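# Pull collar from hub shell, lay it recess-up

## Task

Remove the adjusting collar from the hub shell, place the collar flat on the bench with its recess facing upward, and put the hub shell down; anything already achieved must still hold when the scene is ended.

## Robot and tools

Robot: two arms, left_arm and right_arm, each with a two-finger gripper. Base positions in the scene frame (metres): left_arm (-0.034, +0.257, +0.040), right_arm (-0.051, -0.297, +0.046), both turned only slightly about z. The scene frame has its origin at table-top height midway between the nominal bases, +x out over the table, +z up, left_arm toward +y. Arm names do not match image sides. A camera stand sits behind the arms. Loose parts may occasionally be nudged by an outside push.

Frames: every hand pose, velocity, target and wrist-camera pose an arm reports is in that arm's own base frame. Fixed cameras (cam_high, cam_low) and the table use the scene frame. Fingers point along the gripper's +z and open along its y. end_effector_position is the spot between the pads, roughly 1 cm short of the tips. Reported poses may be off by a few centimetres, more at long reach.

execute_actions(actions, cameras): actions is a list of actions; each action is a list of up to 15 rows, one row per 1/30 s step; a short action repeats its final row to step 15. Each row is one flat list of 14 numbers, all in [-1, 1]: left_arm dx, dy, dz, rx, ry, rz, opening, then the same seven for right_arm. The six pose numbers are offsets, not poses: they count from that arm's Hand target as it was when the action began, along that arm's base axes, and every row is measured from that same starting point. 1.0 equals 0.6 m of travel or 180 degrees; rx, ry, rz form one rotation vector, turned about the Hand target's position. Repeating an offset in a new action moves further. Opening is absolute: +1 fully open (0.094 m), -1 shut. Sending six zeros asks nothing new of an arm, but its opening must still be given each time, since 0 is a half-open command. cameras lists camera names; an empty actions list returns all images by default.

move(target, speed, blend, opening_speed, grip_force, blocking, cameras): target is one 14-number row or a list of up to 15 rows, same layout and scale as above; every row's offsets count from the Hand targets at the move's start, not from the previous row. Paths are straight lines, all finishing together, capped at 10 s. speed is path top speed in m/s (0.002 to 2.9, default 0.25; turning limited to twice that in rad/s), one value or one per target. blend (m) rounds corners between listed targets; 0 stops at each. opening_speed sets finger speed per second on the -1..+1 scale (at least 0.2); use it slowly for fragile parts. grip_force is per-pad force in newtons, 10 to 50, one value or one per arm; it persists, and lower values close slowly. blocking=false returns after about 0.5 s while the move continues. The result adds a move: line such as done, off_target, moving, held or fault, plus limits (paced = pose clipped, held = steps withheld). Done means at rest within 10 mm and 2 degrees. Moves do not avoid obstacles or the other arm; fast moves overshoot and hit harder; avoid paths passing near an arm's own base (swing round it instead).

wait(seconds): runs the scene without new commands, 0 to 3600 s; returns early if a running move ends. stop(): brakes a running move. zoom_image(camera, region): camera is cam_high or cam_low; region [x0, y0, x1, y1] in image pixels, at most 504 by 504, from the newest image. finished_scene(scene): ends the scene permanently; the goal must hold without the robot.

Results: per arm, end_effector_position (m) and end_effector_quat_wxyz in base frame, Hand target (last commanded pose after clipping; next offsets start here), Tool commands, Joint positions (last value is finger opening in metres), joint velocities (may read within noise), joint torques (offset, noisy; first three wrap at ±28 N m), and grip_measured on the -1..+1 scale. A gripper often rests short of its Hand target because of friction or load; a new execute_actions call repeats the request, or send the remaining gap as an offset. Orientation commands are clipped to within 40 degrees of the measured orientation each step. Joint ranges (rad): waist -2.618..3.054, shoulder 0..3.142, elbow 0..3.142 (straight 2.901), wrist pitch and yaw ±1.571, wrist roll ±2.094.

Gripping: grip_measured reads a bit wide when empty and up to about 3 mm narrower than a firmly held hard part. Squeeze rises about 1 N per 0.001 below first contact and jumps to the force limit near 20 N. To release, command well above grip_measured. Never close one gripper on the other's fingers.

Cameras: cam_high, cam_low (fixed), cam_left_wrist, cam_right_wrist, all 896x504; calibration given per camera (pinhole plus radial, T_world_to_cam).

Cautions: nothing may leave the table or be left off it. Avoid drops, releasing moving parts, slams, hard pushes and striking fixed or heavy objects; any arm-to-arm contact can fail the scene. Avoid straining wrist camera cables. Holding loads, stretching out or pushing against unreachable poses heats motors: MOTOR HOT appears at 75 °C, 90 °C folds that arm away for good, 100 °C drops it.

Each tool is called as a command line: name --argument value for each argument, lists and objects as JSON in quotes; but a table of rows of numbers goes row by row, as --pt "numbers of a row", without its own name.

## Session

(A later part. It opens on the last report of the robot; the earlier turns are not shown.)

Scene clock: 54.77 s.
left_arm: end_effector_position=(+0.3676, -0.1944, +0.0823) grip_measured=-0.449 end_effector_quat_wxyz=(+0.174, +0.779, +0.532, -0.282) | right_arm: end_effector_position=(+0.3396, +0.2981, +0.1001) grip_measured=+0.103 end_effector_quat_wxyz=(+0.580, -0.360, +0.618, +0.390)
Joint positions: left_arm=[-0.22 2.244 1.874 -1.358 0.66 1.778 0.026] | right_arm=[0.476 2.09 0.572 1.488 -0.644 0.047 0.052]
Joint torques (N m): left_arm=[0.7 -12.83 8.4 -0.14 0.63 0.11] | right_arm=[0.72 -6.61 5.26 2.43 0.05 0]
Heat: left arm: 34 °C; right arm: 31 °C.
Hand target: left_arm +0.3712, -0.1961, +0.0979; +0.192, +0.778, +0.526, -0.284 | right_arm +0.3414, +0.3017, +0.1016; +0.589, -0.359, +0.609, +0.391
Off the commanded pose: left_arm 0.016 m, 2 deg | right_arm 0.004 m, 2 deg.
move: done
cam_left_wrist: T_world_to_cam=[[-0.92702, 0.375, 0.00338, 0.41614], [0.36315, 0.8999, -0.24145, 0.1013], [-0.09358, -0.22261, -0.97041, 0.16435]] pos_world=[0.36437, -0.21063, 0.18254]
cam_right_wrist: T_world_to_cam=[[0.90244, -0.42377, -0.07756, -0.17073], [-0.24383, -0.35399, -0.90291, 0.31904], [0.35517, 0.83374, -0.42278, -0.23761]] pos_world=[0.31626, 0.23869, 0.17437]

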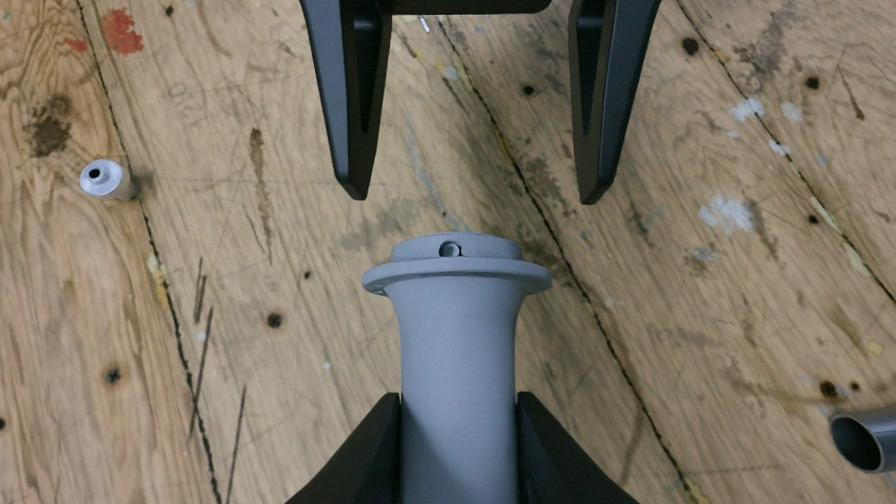

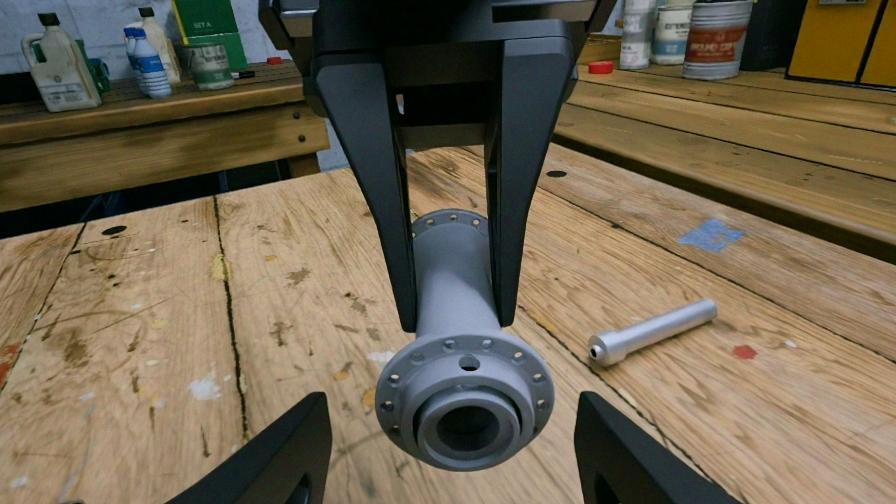

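move --target '[0,0,0,0,0,0,-0.6,0.011,0.0145,-0.0145,0,0,0,0.0]' --speed 0.05 --cameras '["cam_left_wrist","cam_right_wrist"]'

zoom_image --camera "cam_left_wrist" --region '[330, 160, 620, 310]'

Scene clock: 57.20 s.
left_arm: end_effector_position=(+0.3676, -0.1944, +0.0823) grip_measured=-0.449 end_effector_quat_wxyz=(+0.174, +0.779, +0.532, -0.282) | right_arm: end_effector_position=(+0.3460, +0.3072, +0.0901) grip_measured=+0.003 end_effector_quat_wxyz=(+0.576, -0.360, +0.621, +0.391)
Joint positions: left_arm=[-0.22 2.244 1.874 -1.358 0.66 1.778 0.026] | right_arm=[0.493 2.144 0.618 1.488 -0.629 0.047 0.047]
Joint torques (N m): left_arm=[0.7 -12.83 8.43 -0.13 0.62 0.11] | right_arm=[0.57 -6.95 5.11 2.54 0.03 0]
Heat: left arm: 35 °C; right arm: 31 °C.
Hand target: left_arm +0.3712, -0.1961, +0.0979; +0.192, +0.778, +0.526, -0.284 | right_arm +0.3480, +0.3104, +0.0928; +0.589, -0.359, +0.609, +0.391
Off the commanded pose: left_arm 0.016 m, 2 deg | right_arm 0.005 m, 2 deg.
move: done
cam_left_wrist: T_world_to_cam=[[-0.92702, 0.375, 0.00338, 0.41614], [0.36315, 0.8999, -0.24145, 0.1013], [-0.09358, -0.22261, -0.97041, 0.16435]] pos_world=[0.36437, -0.21063, 0.18254]
cam_right_wrist: T_world_to_cam=[[0.90235, -0.42306, -0.08239, -0.17317], [-0.25014, -0.35837, -0.89945, 0.31796], [0.35099, 0.83222, -0.42919, -0.24921]] pos_world=[0.32326, 0.24809, 0.16476]

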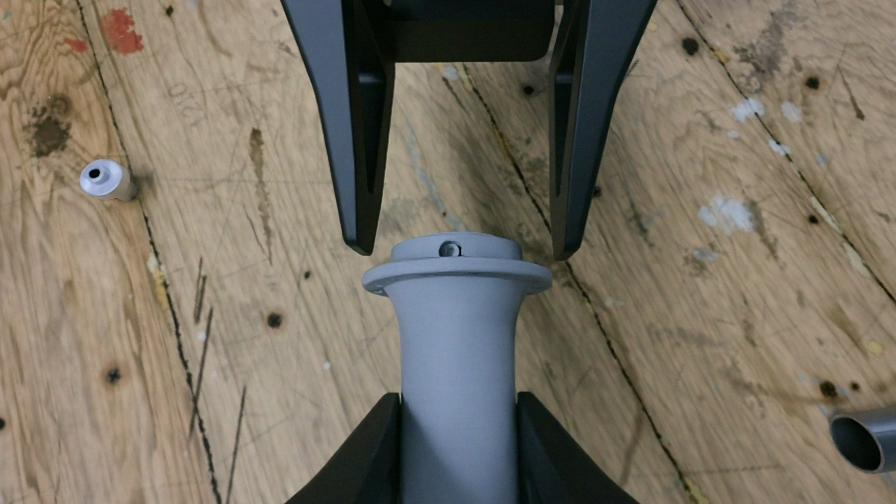

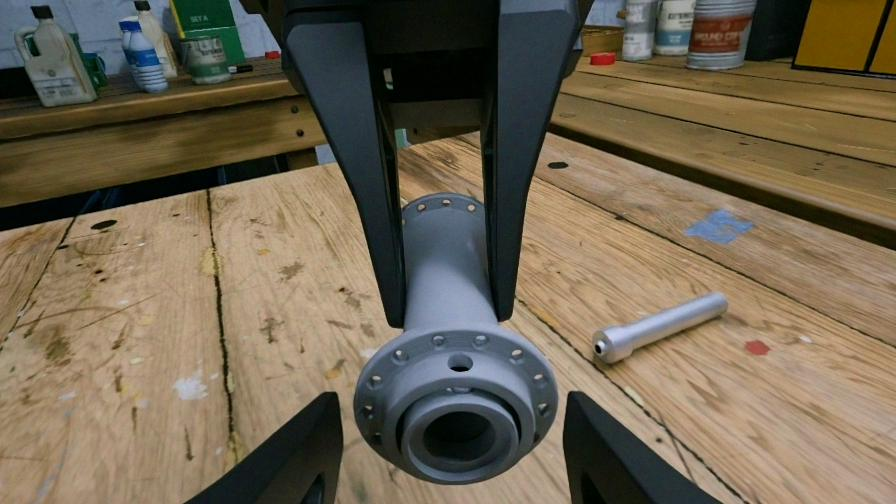

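Scaled by 1.738.

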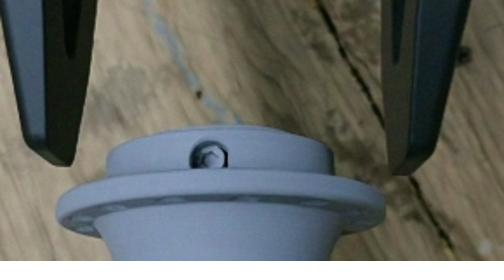

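move --pt "0 0 0 0 0 0 -0.6 -0.0035 -0.008 0 0 0 0 0.0" --pt "0 0 0 0 0 0 -0.6 -0.0035 -0.008 0 0 0 0 -0.25" --speed 0.05 --opening_speed 0.5 --cameras '["cam_left_wrist","cam_right_wrist"]'

zoom_image --camera "cam_left_wrist" --region '[330, 160, 620, 310]'

zoom_image --camera "cam_right_wrist" --region '[320, 300, 600, 504]'

Scene clock: 60.10 s.
left_arm: end_effector_position=(+0.3675, -0.1944, +0.0823) grip_measured=-0.449 end_effector_quat_wxyz=(+0.174, +0.779, +0.532, -0.282) | right_arm: end_effector_position=(+0.3462, +0.3072, +0.0902) grip_measured=-0.246 end_effector_quat_wxyz=(+0.576, -0.360, +0.621, +0.390)
Joint positions: left_arm=[-0.22 2.244 1.874 -1.358 0.66 1.778 0.026] | right_arm=[0.493 2.144 0.618 1.488 -0.628 0.047 0.035]
Joint torques (N m): left_arm=[0.75 -12.88 8.42 -0.13 0.61 0.12] | right_arm=[-0.44 -7.36 3.49 2.64 -0.03 -0.02]
Heat: left arm: 35 °C; right arm: 30 °C.
Hand target: left_arm +0.3712, -0.1961, +0.0979; +0.192, +0.778, +0.526, -0.284 | right_arm +0.3460, +0.3056, +0.0930; +0.589, -0.359, +0.609, +0.391
Off the commanded pose: left_arm 0.016 m, 2 deg | right_arm 0.003 m, 2 deg.
move: done
cam_left_wrist: T_world_to_cam=[[-0.92702, 0.375, 0.0038, 0.41607], [0.36306, 0.89992, -0.24153, 0.10138], [-0.09399, -0.22252, -0.97039, 0.16461]] pos_world=[0.36437, -0.21063, 0.18264]
cam_right_wrist: T_world_to_cam=[[0.90218, -0.42346, -0.08219, -0.17313], [-0.25005, -0.35814, -0.89956, 0.31801], [0.35149, 0.83212, -0.42899, -0.24938]] pos_world=[0.32336, 0.24809, 0.16487]

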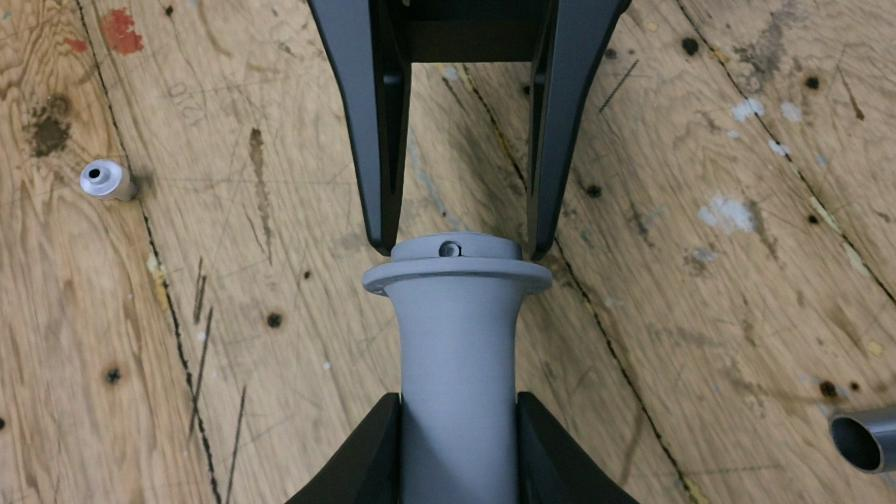

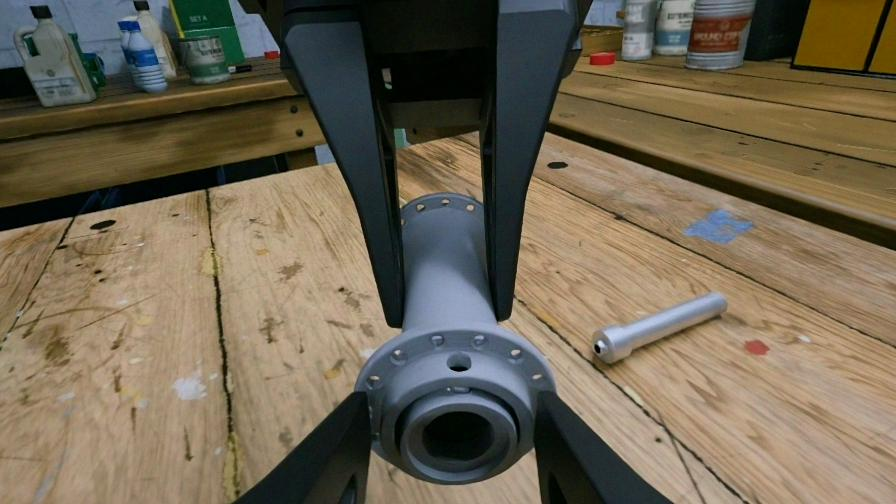

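Scaled by 1.738.

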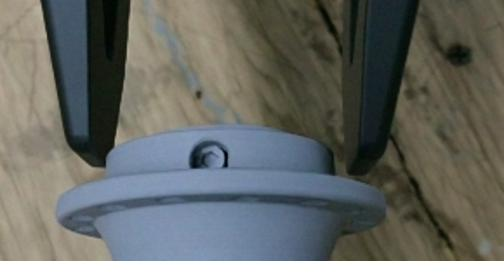

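Scaled by 1.800.

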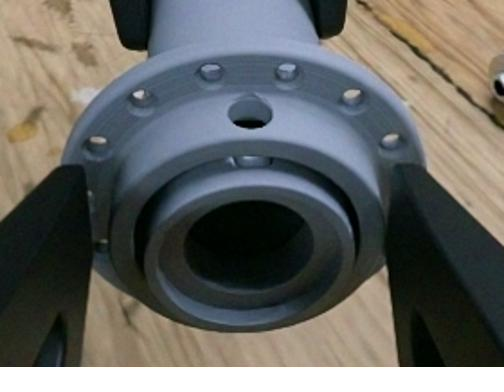

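move --target '[0,0,0,0,0,0,-0.6,-0.005,-0.011,0,0,0,0,-0.25]' --speed 0.05 --cameras '["cam_left_wrist"]'

zoom_image --camera "cam_left_wrist" --region '[330, 160, 620, 310]'

Scene clock: 62.10 s.
left_arm: end_effector_position=(+0.3675, -0.1944, +0.0824) grip_measured=-0.449 end_effector_quat_wxyz=(+0.174, +0.779, +0.532, -0.282) | right_arm: end_effector_position=(+0.3441, +0.3021, +0.0854) grip_measured=-0.247 end_effector_quat_wxyz=(+0.571, -0.359, +0.627, +0.390)
Joint positions: left_arm=[-0.22 2.244 1.874 -1.359 0.66 1.778 0.026] | right_arm=[0.482 2.144 0.601 1.488 -0.637 0.047 0.035]
Joint torques (N m): left_arm=[0.7 -12.85 8.4 -0.12 0.63 0.12] | right_arm=[-0.81 -8.05 2.84 2.83 -0.04 0.01]
Heat: left arm: 36 °C; right arm: 30 °C.
Hand target: left_arm +0.3712, -0.1961, +0.0979; +0.192, +0.778, +0.526, -0.284 | right_arm +0.3429, +0.2990, +0.0929; +0.589, -0.359, +0.609, +0.391
Off the commanded pose: left_arm 0.016 m, 2 deg | right_arm 0.008 m, 3 deg.
move: off_target (right_arm)
cam_left_wrist: T_world_to_cam=[[-0.92702, 0.375, 0.00413, 0.41591], [0.36297, 0.89995, -0.24155, 0.10145], [-0.09429, -0.22242, -0.97038, 0.16473]] pos_world=[0.36427, -0.21063, 0.18264]

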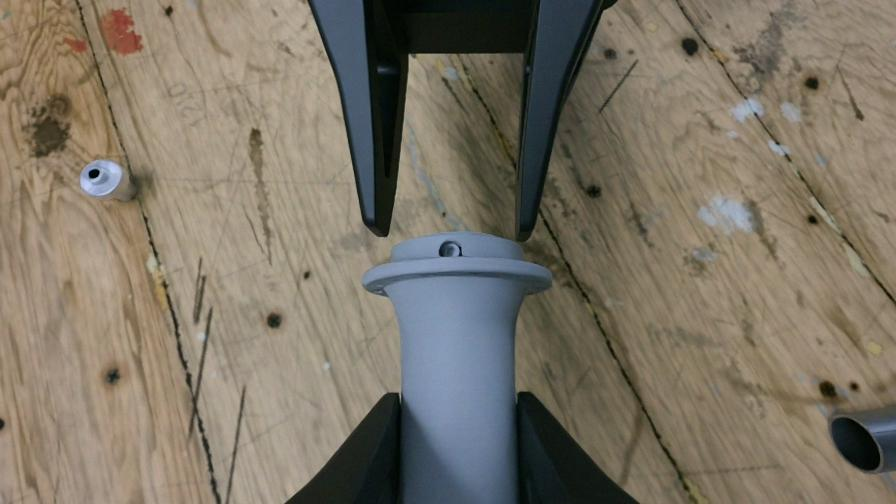

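Scaled by 1.738.

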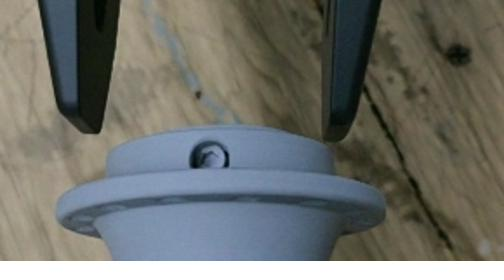

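move --pt "0 0 0 0 0 0 -0.6 0 0 0.01 0 0 0 -0.25" --pt "0 0 0 0 0 0 -0.6 0 0 0.01 0 0 0 -0.7" --speed 0.05 --opening_speed 0.4 --cameras '["cam_left_wrist","cam_right_wrist"]'

zoom_image --camera "cam_left_wrist" --region '[330, 160, 620, 310]'

zoom_image --camera "cam_right_wrist" --region '[320, 300, 600, 504]'

Scene clock: 65.47 s.
left_arm: end_effector_position=(+0.3675, -0.1944, +0.0824) grip_measured=-0.449 end_effector_quat_wxyz=(+0.174, +0.779, +0.532, -0.282) | right_arm: end_effector_position=(+0.3440, +0.3021, +0.0854) grip_measured=-0.696 end_effector_quat_wxyz=(+0.571, -0.359, +0.627, +0.391)
Joint positions: left_arm=[-0.22 2.244 1.874 -1.359 0.66 1.778 0.026] | right_arm=[0.482 2.144 0.601 1.488 -0.638 0.047 0.014]
Joint torques (N m): left_arm=[0.72 -12.82 8.38 -0.12 0.63 0.11] | right_arm=[-0.72 -10.52 2.73 2.55 -0.07 0.02]
Heat: left arm: 36 °C; right arm: 30 °C.
Hand target: left_arm +0.3712, -0.1961, +0.0979; +0.192, +0.778, +0.526, -0.284 | right_arm +0.3429, +0.2990, +0.0990; +0.589, -0.359, +0.609, +0.391
Off the commanded pose: left_arm 0.016 m, 2 deg | right_arm 0.014 m, 3 deg.
move: off_target (right_arm); target 2's new opening was sent with right_arm's hand 0.014 m and 3 deg from that target
cam_left_wrist: T_world_to_cam=[[-0.92702, 0.375, 0.00413, 0.41591], [0.36297, 0.89995, -0.24155, 0.10145], [-0.09429, -0.22242, -0.97038, 0.16473]] pos_world=[0.36427, -0.21063, 0.18264]
cam_right_wrist: T_world_to_cam=[[0.90038, -0.42514, -0.09255, -0.17171], [-0.26388, -0.36445, -0.89305, 0.31748], [0.34594, 0.82851, -0.44033, -0.24247]] pos_world=[0.32227, 0.24359, 0.16086]

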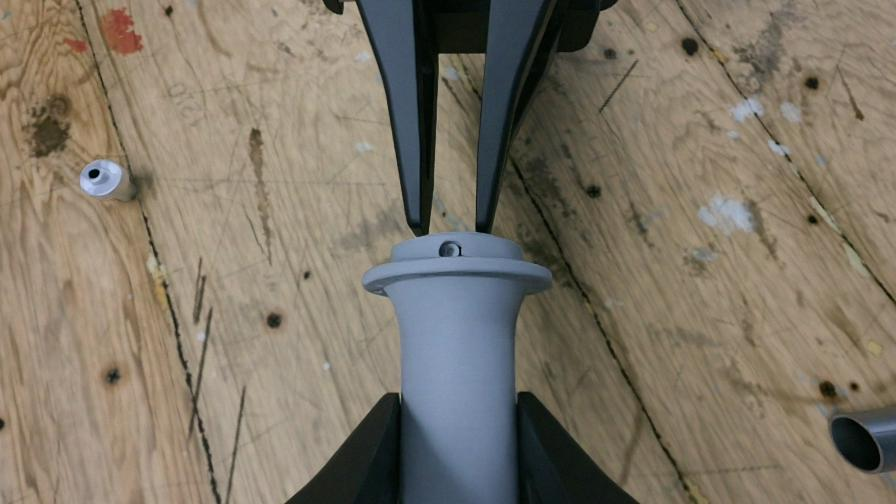

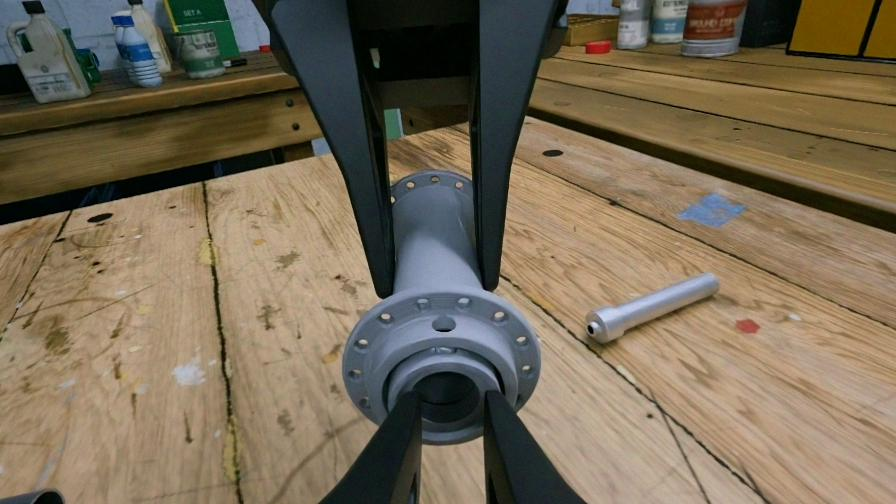

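Scaled by 1.738.

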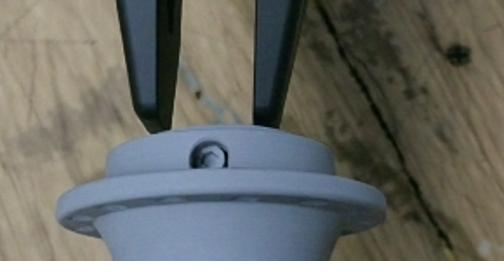

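Scaled by 1.800.

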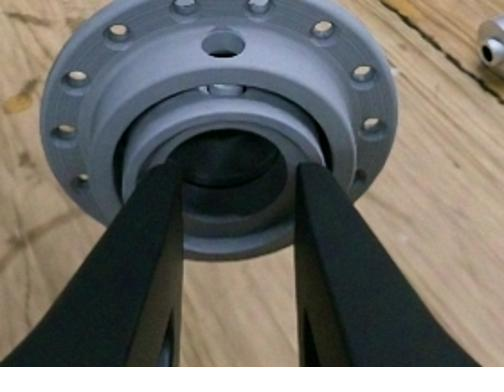

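move --pt "0 0 0 0 0 0 -0.6 0 0 0 0 0 0 -0.36" --pt "0 0 0 0 0 0 -0.6 0 0 0.008 0 0 0 -0.36" --speed 0.05 --cameras '["cam_left_wrist","cam_right_wrist"]'

zoom_image --camera "cam_left_wrist" --region '[330, 160, 620, 310]'

Scene clock: 70.53 s.
left_arm: end_effector_position=(+0.3675, -0.1944, +0.0824) grip_measured=-0.449 end_effector_quat_wxyz=(+0.174, +0.779, +0.532, -0.282) | right_arm: end_effector_position=(+0.3436, +0.3019, +0.0881) grip_measured=-0.363 end_effector_quat_wxyz=(+0.572, -0.359, +0.625, +0.391)
Joint positions: left_arm=[-0.22 2.244 1.874 -1.359 0.66 1.778 0.026] | right_arm=[0.482 2.135 0.598 1.487 -0.638 0.048 0.03]
Joint torques (N m): left_arm=[0.72 -12.83 8.39 -0.13 0.62 0.12] | right_arm=[-0.68 -11.81 2.96 2.38 -0.06 0.05]
Heat: left arm: 37 °C; right arm: 30 °C.
Hand target: left_arm +0.3712, -0.1961, +0.0979; +0.192, +0.778, +0.526, -0.284 | right_arm +0.3429, +0.2990, +0.1037; +0.589, -0.359, +0.609, +0.391
Off the commanded pose: left_arm 0.016 m, 2 deg | right_arm 0.016 m, 3 deg.
move: off_target (right_arm)
cam_left_wrist: T_world_to_cam=[[-0.92702, 0.375, 0.00413, 0.41591], [0.36297, 0.89995, -0.24155, 0.10145], [-0.09429, -0.22242, -0.97038, 0.16473]] pos_world=[0.36427, -0.21063, 0.18264]
cam_right_wrist: T_world_to_cam=[[0.90073, -0.42492, -0.09015, -0.17168], [-0.26056, -0.36248, -0.89483, 0.31806], [0.34755, 0.82949, -0.43722, -0.24214]] pos_world=[0.32167, 0.24319, 0.16326]

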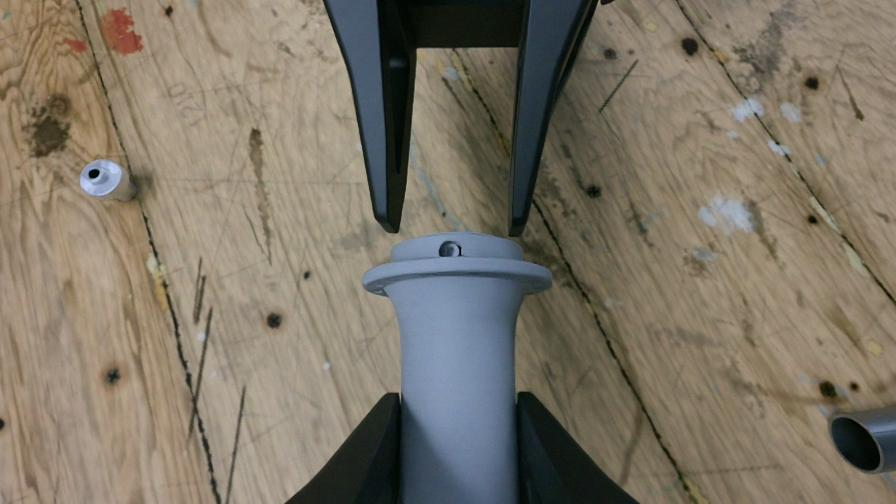

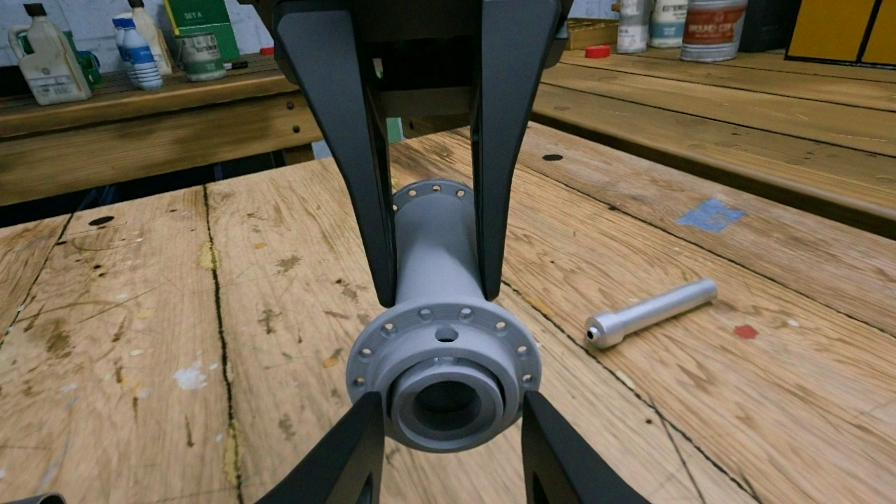

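Scaled by 1.738.

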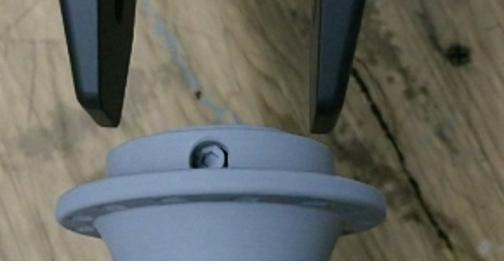

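move --target '[0,0,0,0,0,0,-0.6,0.007,0.0155,-0.002,0,0,0,-0.36]' --speed 0.04 --cameras '["cam_left_wrist","cam_right_wrist"]'

zoom_image --camera "cam_left_wrist" --region '[330, 160, 620, 310]'

Scene clock: 72.87 s.
left_arm: end_effector_position=(+0.3675, -0.1944, +0.0824) grip_measured=-0.449 end_effector_quat_wxyz=(+0.174, +0.779, +0.532, -0.282) | right_arm: end_effector_position=(+0.3445, +0.3046, +0.0900) grip_measured=-0.363 end_effector_quat_wxyz=(+0.574, -0.359, +0.623, +0.391)
Joint positions: left_arm=[-0.22 2.244 1.874 -1.359 0.66 1.778 0.026] | right_arm=[0.488 2.135 0.606 1.485 -0.633 0.049 0.03]
Joint torques (N m): left_arm=[0.72 -12.82 8.43 -0.13 0.63 0.11] | right_arm=[0.72 -10.24 5.19 2.24 0.03 0.01]
Heat: left arm: 38 °C; right arm: 31 °C.
Hand target: left_arm +0.3712, -0.1961, +0.0979; +0.192, +0.778, +0.526, -0.284 | right_arm +0.3472, +0.3082, +0.1024; +0.589, -0.359, +0.609, +0.391
Off the commanded pose: left_arm 0.016 m, 2 deg | right_arm 0.013 m, 2 deg.
move: off_target (right_arm)
cam_left_wrist: T_world_to_cam=[[-0.92702, 0.375, 0.00413, 0.41591], [0.36297, 0.89995, -0.24155, 0.10145], [-0.09429, -0.22242, -0.97038, 0.16473]] pos_world=[0.36427, -0.21063, 0.18264]
cam_right_wrist: T_world_to_cam=[[0.90142, -0.42401, -0.08748, -0.17194], [-0.25632, -0.35984, -0.89711, 0.31888], [0.34891, 0.8311, -0.43306, -0.24516]] pos_world=[0.32227, 0.24559, 0.16487]

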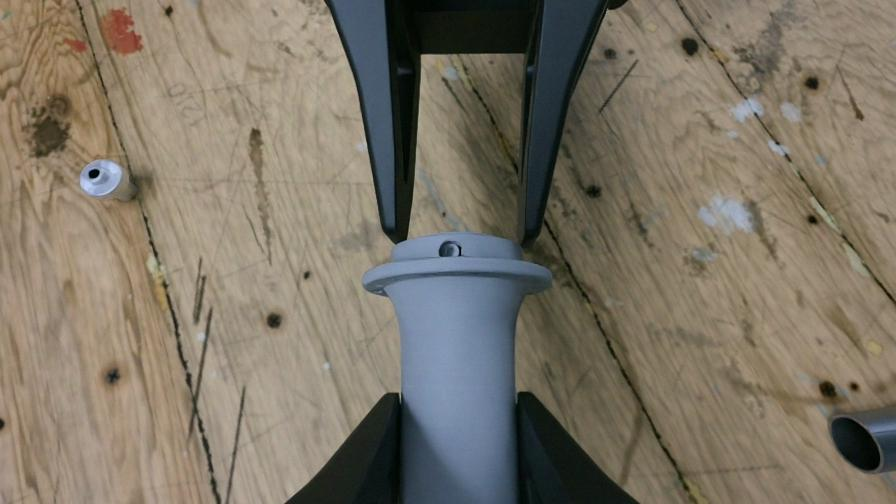

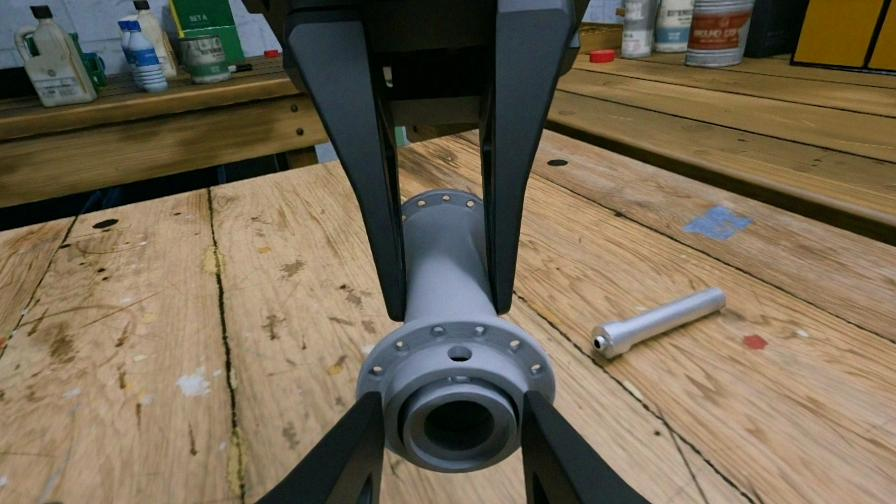

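Scaled by 1.738.

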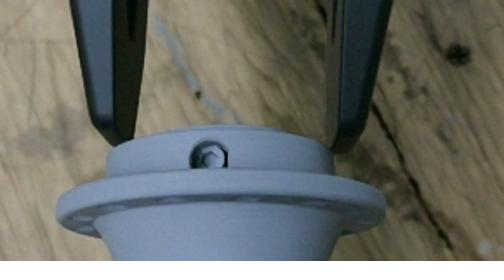

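move --target '[0,0,0,0,0,0,-0.6,0,0,0,0,0,0,-0.62]' --opening_speed 0.2 --cameras '["cam_left_wrist","cam_right_wrist"]'

zoom_image --camera "cam_right_wrist" --region '[320, 300, 600, 504]'

Scene clock: 75.37 s.
left_arm: end_effector_position=(+0.3675, -0.1944, +0.0824) grip_measured=-0.449 end_effector_quat_wxyz=(+0.174, +0.779, +0.532, -0.282) | right_arm: end_effector_position=(+0.3441, +0.3051, +0.0900) grip_measured=-0.616 end_effector_quat_wxyz=(+0.574, -0.360, +0.623, +0.391)
Joint positions: left_arm=[-0.22 2.244 1.874 -1.359 0.66 1.778 0.026] | right_arm=[0.489 2.135 0.606 1.485 -0.632 0.049 0.018]
Joint torques (N m): left_arm=[0.68 -12.85 8.39 -0.13 0.62 0.12] | right_arm=[0.39 -10.18 5.23 2.23 0.05 0.01]
Heat: left arm: 38 °C; right arm: 31 °C.
Hand target: left_arm +0.3711, -0.1963, +0.0979; +0.192, +0.778, +0.526, -0.284 | right_arm +0.3472, +0.3082, +0.1024; +0.589, -0.359, +0.609, +0.391
Off the commanded pose: left_arm 0.016 m, 2 deg | right_arm 0.013 m, 2 deg.
move: done
cam_left_wrist: T_world_to_cam=[[-0.92702, 0.375, 0.00413, 0.41591], [0.36297, 0.89995, -0.24155, 0.10145], [-0.09429, -0.22242, -0.97038, 0.16473]] pos_world=[0.36427, -0.21063, 0.18264]
cam_right_wrist: T_world_to_cam=[[0.90191, -0.42298, -0.08742, -0.17179], [-0.25586, -0.36015, -0.89712, 0.31889], [0.34798, 0.83149, -0.43305, -0.24523]] pos_world=[0.32186, 0.24609, 0.16487]

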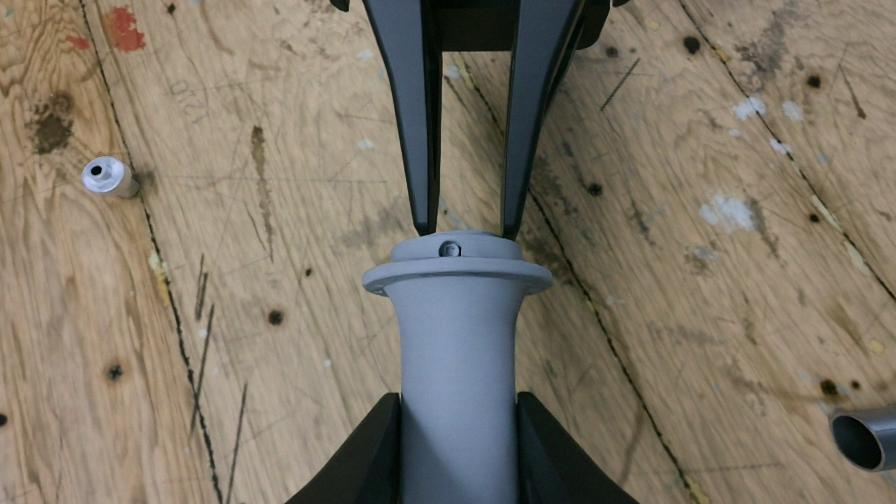

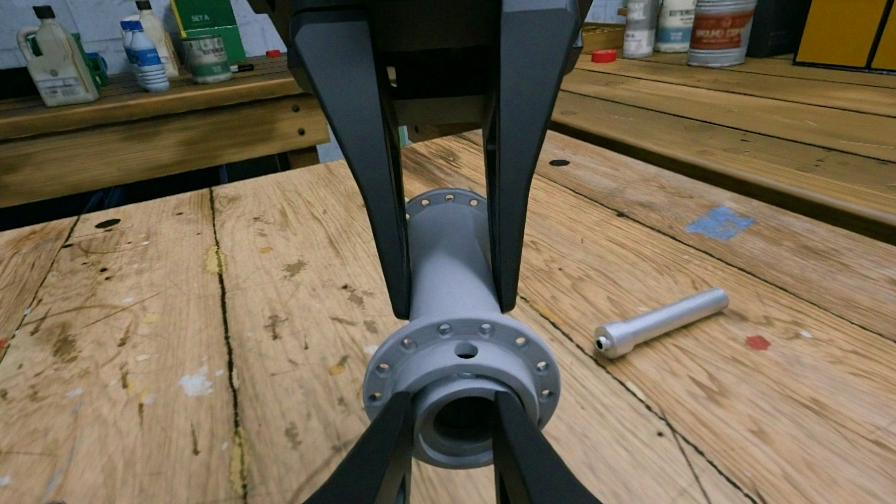

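Scaled by 1.800.

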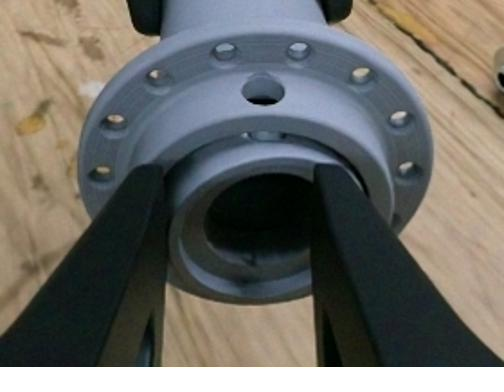

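move --pt "0 0 0 0 0 0 -0.6 -0.002 -0.008 0 0 0 0 -0.44" --pt "0 0 0 0 0 0 -0.6 0.009 0.014 0 0 0 0 -0.44" --speed 0.04 --cameras '["cam_left_wrist","cam_right_wrist"]'

zoom_image --camera "cam_right_wrist" --region '[320, 300, 600, 504]'

zoom_image --camera "cam_left_wrist" --region '[330, 160, 620, 310]'

Scene clock: 81.40 s.
left_arm: end_effector_position=(+0.3689, -0.1893, +0.0807) grip_measured=-0.450 end_effector_quat_wxyz=(+0.169, +0.780, +0.535, -0.277) | right_arm: end_effector_position=(+0.3493, +0.3114, +0.0976) grip_measured=-0.443 end_effector_quat_wxyz=(+0.583, -0.361, +0.615, +0.391)
Joint positions: left_arm=[-0.212 2.244 1.874 -1.36 0.644 1.779 0.026] | right_arm=[0.499 2.135 0.637 1.479 -0.622 0.049 0.026]
Joint torques (N m): left_arm=[-0.01 -12.9 8.36 -0.11 0.78 0.1] | right_arm=[0.91 -9.26 6.05 2.02 0.14 0.05]
Heat: left arm: 39 °C; right arm: 32 °C.
Hand target: left_arm +0.3712, -0.1962, +0.0979; +0.192, +0.778, +0.526, -0.284 | right_arm +0.3525, +0.3167, +0.1024; +0.589, -0.359, +0.609, +0.391
Off the commanded pose: left_arm 0.019 m, 3 deg | right_arm 0.008 m, 1 deg.
move: done
cam_left_wrist: T_world_to_cam=[[-0.9286, 0.37101, 0.00718, 0.41495], [0.35983, 0.905, -0.22694, 0.09678], [-0.0907, -0.20815, -0.97388, 0.16609]] pos_world=[0.36556, -0.20697, 0.18074]
cam_right_wrist: T_world_to_cam=[[0.9035, -0.42239, -0.07264, -0.17538], [-0.23622, -0.34933, -0.90674, 0.32011], [0.35762, 0.83639, -0.41539, -0.25555]] pos_world=[0.32546, 0.25149, 0.17137]

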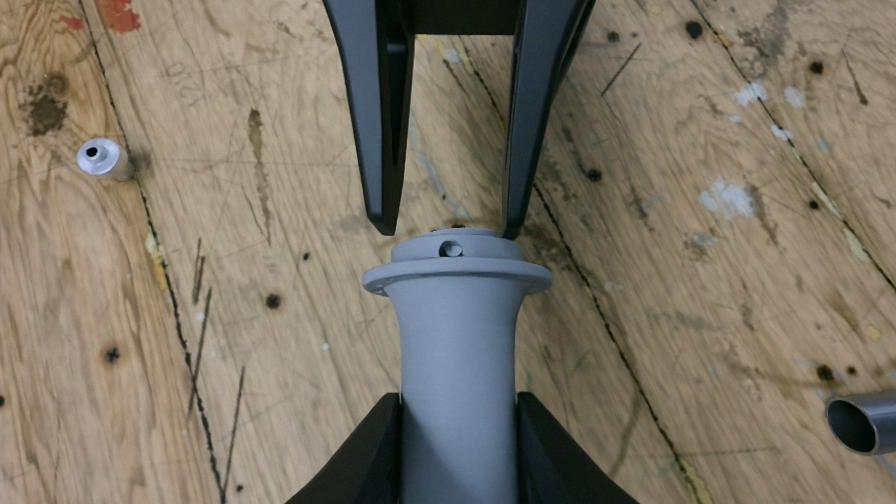

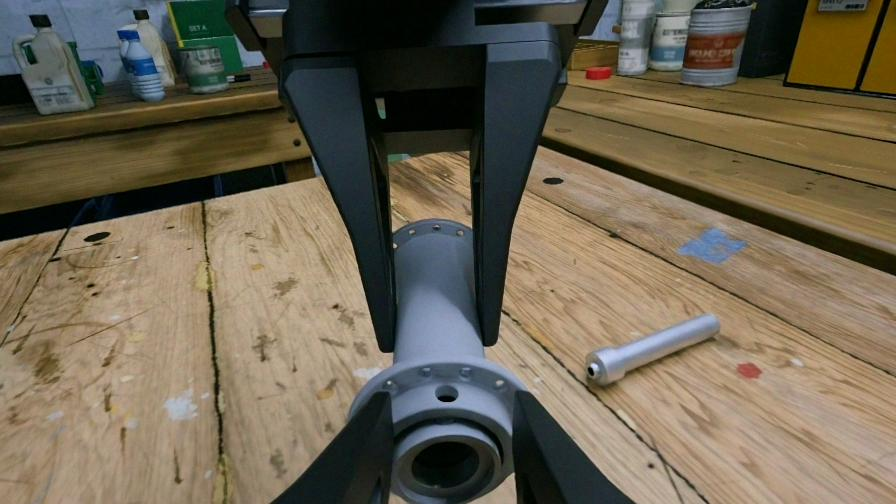

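Scaled by 1.800.

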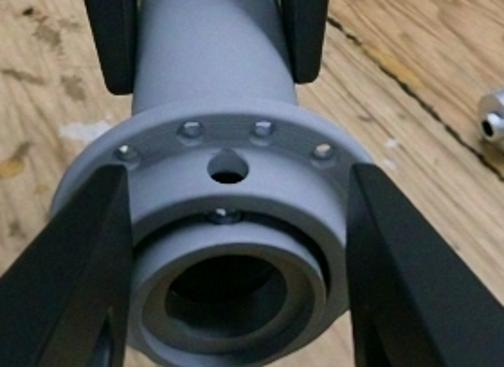

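Scaled by 1.738.

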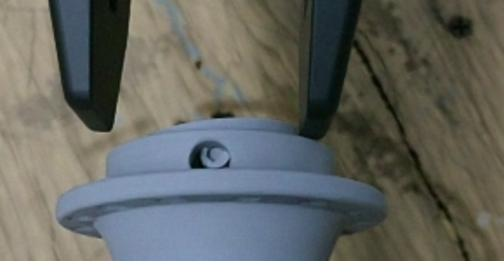

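move --target '[0,0,0,0,0,0,-0.6,0,0,0,0,0,0,-0.64]' --opening_speed 0.2 --cameras '["cam_left_wrist","cam_right_wrist"]'

zoom_image --camera "cam_right_wrist" --region '[320, 300, 600, 504]'

zoom_image --camera "cam_left_wrist" --region '[330, 160, 620, 310]'

Scene clock: 84.13 s.
left_arm: end_effector_position=(+0.3689, -0.1890, +0.0805) grip_measured=-0.450 end_effector_quat_wxyz=(+0.168, +0.780, +0.536, -0.276) | right_arm: end_effector_position=(+0.3488, +0.3121, +0.0977) grip_measured=-0.636 end_effector_quat_wxyz=(+0.583, -0.361, +0.614, +0.391)
Joint positions: left_arm=[-0.212 2.244 1.874 -1.36 0.642 1.779 0.026] | right_arm=[0.501 2.135 0.637 1.479 -0.622 0.049 0.017]
Joint torques (N m): left_arm=[0.02 -12.88 8.36 -0.11 0.8 0.11] | right_arm=[0.79 -9.26 5.96 2 0.12 0.01]
Heat: left arm: 39 °C; right arm: 32 °C.
Hand target: left_arm +0.3712, -0.1962, +0.0979; +0.192, +0.778, +0.526, -0.284 | right_arm +0.3526, +0.3166, +0.1025; +0.589, -0.359, +0.609, +0.391
Off the commanded pose: left_arm 0.019 m, 3 deg | right_arm 0.008 m, 1 deg.
move: done
cam_left_wrist: T_world_to_cam=[[-0.92847, 0.37133, 0.00756, 0.41486], [0.36026, 0.90537, -0.22475, 0.09615], [-0.0903, -0.20595, -0.97439, 0.16622]] pos_world=[0.36556, -0.20687, 0.18044]
cam_right_wrist: T_world_to_cam=[[0.90431, -0.4207, -0.07241, -0.17535], [-0.23529, -0.34967, -0.90685, 0.32014], [0.35619, 0.8371, -0.41519, -0.25566]] pos_world=[0.32496, 0.25219, 0.17147]

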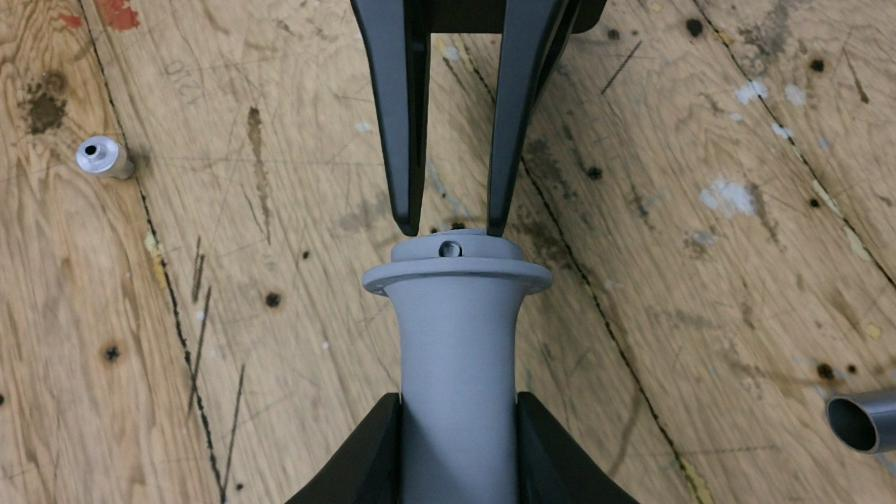

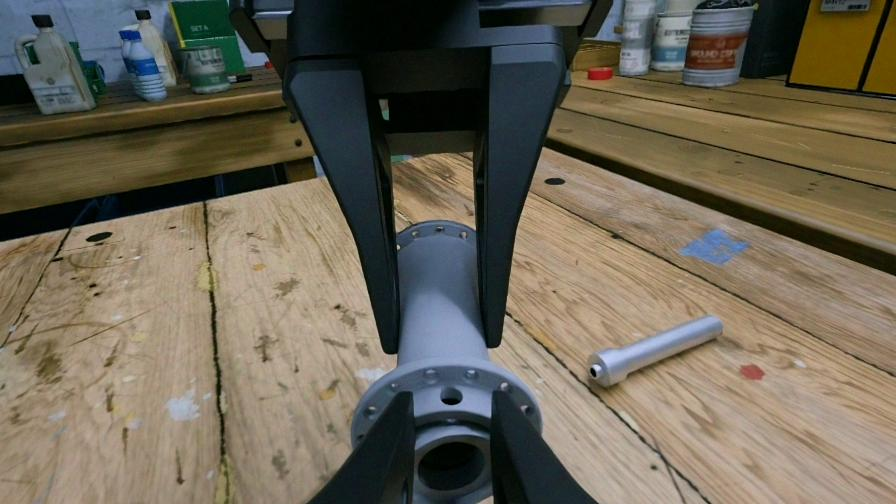

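Scaled by 1.800.

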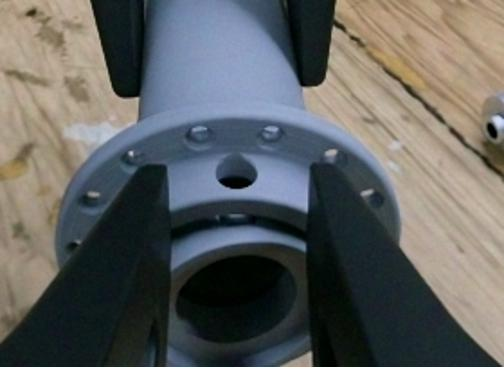

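Scaled by 1.738.

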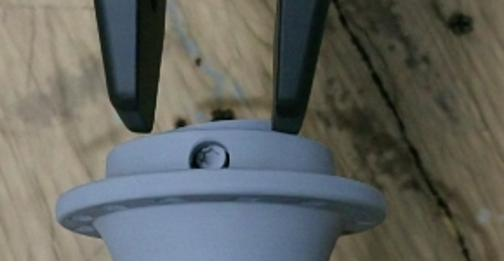

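move --pt "0 0 0 0 0 0 -0.6 -0.008 -0.025 -0.017 0 0 0 -0.42" --pt "0 0 0 0 0 0 -0.6 -0.005 -0.011 -0.017 0 0 0 -0.42" --speed 0.05 --cameras '["cam_left_wrist","cam_right_wrist"]'

zoom_image --camera "cam_left_wrist" --region '[330, 160, 620, 310]'

Scene clock: 89.60 s.
left_arm: end_effector_position=(+0.3688, -0.1887, +0.0803) grip_measured=-0.450 end_effector_quat_wxyz=(+0.168, +0.781, +0.535, -0.276) | right_arm: end_effector_position=(+0.3477, +0.3070, +0.0897) grip_measured=-0.423 end_effector_quat_wxyz=(+0.576, -0.360, +0.621, +0.391)
Joint positions: left_arm=[-0.212 2.244 1.874 -1.361 0.64 1.78 0.026] | right_arm=[0.489 2.148 0.624 1.487 -0.632 0.049 0.027]
Joint torques (N m): left_arm=[0.06 -12.9 8.35 -0.11 0.81 0.09] | right_arm=[0.46 -7.1 5.07 2.54 0.01 0]
Heat: left arm: 40 °C; right arm: 33 °C.
Hand target: left_arm +0.3712, -0.1962, +0.0979; +0.192, +0.778, +0.526, -0.284 | right_arm +0.3496, +0.3100, +0.0923; +0.589, -0.359, +0.609, +0.391
Off the commanded pose: left_arm 0.019 m, 3 deg | right_arm 0.004 m, 2 deg.
move: done
cam_left_wrist: T_world_to_cam=[[-0.92805, 0.37238, 0.00782, 0.41466], [0.36135, 0.90525, -0.22347, 0.09544], [-0.09029, -0.20456, -0.97468, 0.16636]] pos_world=[0.36536, -0.20677, 0.18024]
cam_right_wrist: T_world_to_cam=[[0.90222, -0.42304, -0.08392, -0.1747], [-0.25114, -0.35714, -0.89965, 0.31797], [0.35062, 0.83276, -0.42846, -0.24982]] pos_world=[0.32506, 0.24769, 0.16437]

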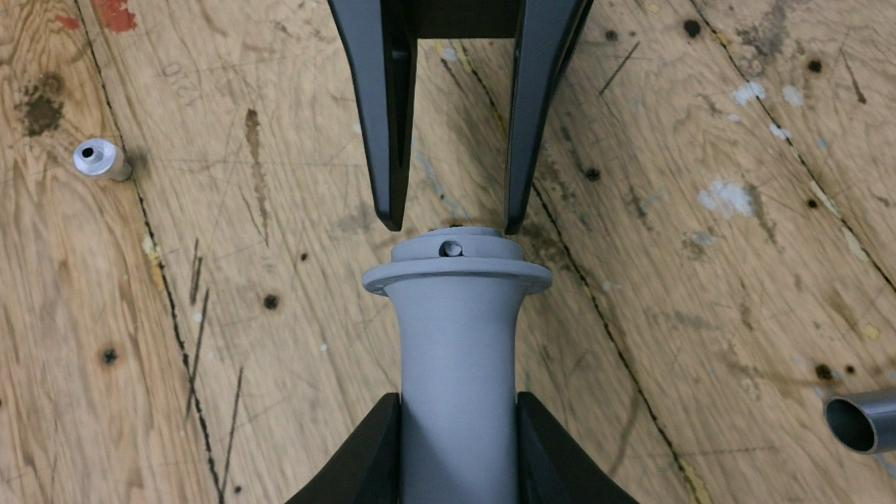

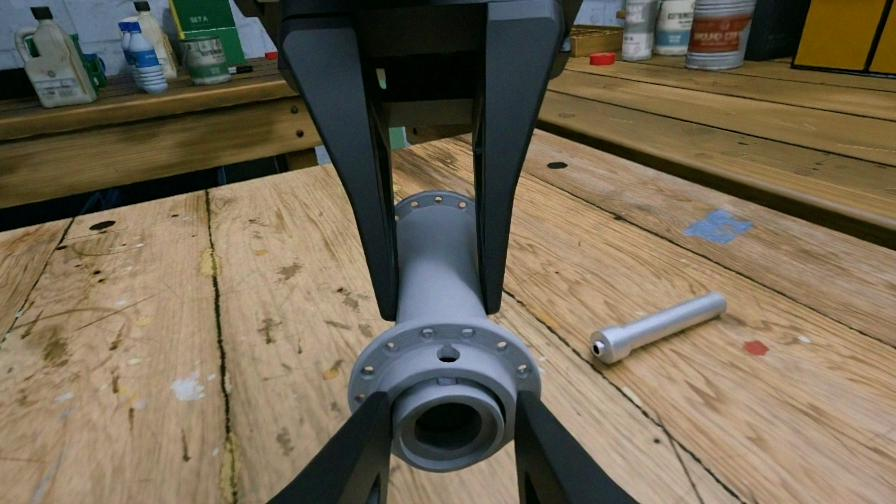

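Scaled by 1.738.

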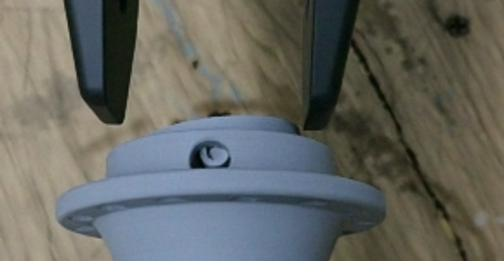

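move --pt "0 0 0 0 0 0 -0.6 0.004 0.010 0 0 0 0 -0.42" --pt "0 0 0 0 0 0 -0.6 0.004 0.010 0 0 0 0 -0.62" --speed 0.04 --opening_speed 0.3 --cameras '["cam_left_wrist","cam_right_wrist"]'

zoom_image --camera "cam_left_wrist" --region '[330, 160, 620, 310]'

Scene clock: 92.53 s.
left_arm: end_effector_position=(+0.3696, -0.1879, +0.0796) grip_measured=-0.450 end_effector_quat_wxyz=(+0.167, +0.782, +0.535, -0.273) | right_arm: end_effector_position=(+0.3485, +0.3129, +0.0917) grip_measured=-0.616 end_effector_quat_wxyz=(+0.579, -0.362, +0.617, +0.392)
Joint positions: left_arm=[-0.212 2.244 1.874 -1.358 0.635 1.78 0.026] | right_arm=[0.503 2.155 0.641 1.486 -0.624 0.049 0.018]
Joint torques (N m): left_arm=[0.02 -12.9 8.32 -0.14 0.86 0.1] | right_arm=[0.62 -7.05 5.49 2.36 0.13 -0.02]
Heat: left arm: 40 °C; right arm: 32 °C.
Hand target: left_arm +0.3712, -0.1962, +0.0979; +0.192, +0.778, +0.526, -0.284 | right_arm +0.3519, +0.3161, +0.0922; +0.589, -0.359, +0.609, +0.391
Off the commanded pose: left_arm 0.020 m, 3 deg | right_arm 0.005 m, 2 deg.
move: done
cam_left_wrist: T_world_to_cam=[[-0.92789, 0.3728, 0.00567, 0.41521], [0.3627, 0.90606, -0.21794, 0.09348], [-0.08639, -0.20017, -0.97595, 0.16539]] pos_world=[0.36565, -0.20639, 0.17943]
cam_right_wrist: T_world_to_cam=[[0.90501, -0.4182, -0.07787, -0.17575], [-0.24148, -0.35437, -0.90339, 0.31807], [0.3502, 0.83638, -0.4217, -0.25584]] pos_world=[0.32546, 0.25319, 0.16577]

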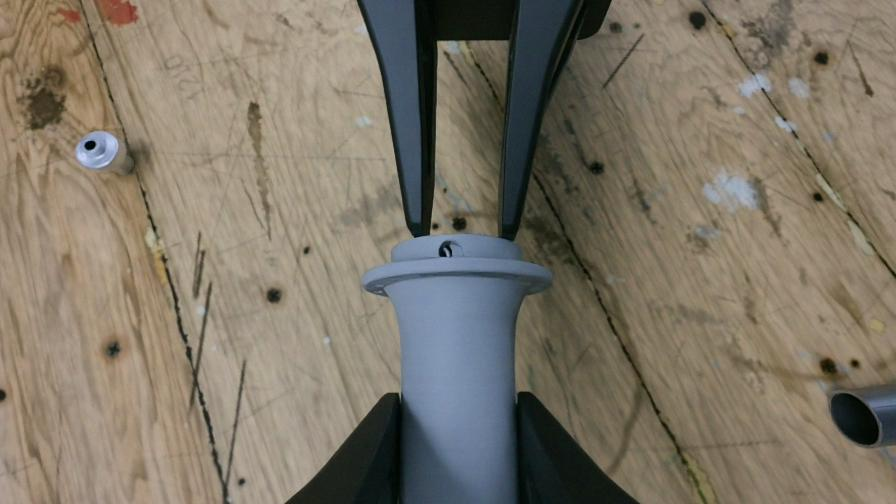

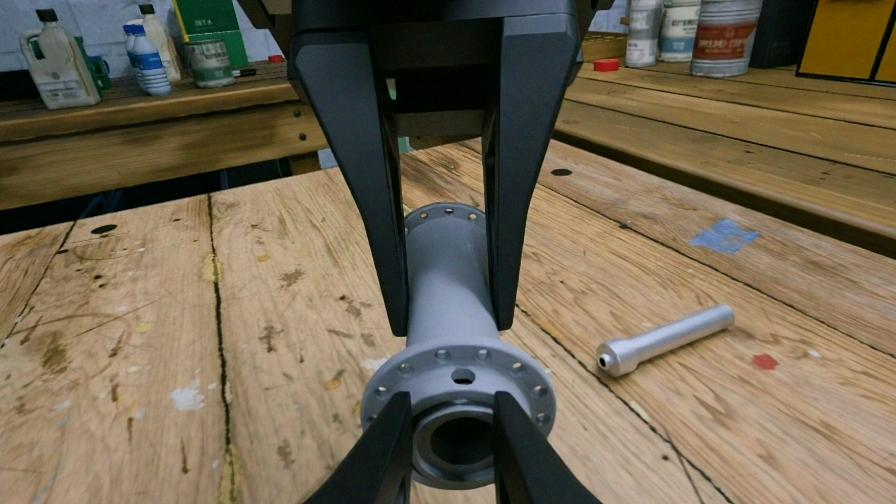

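Scaled by 1.738.

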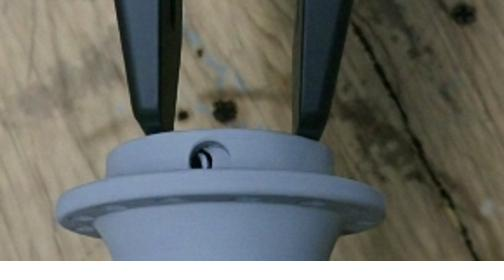

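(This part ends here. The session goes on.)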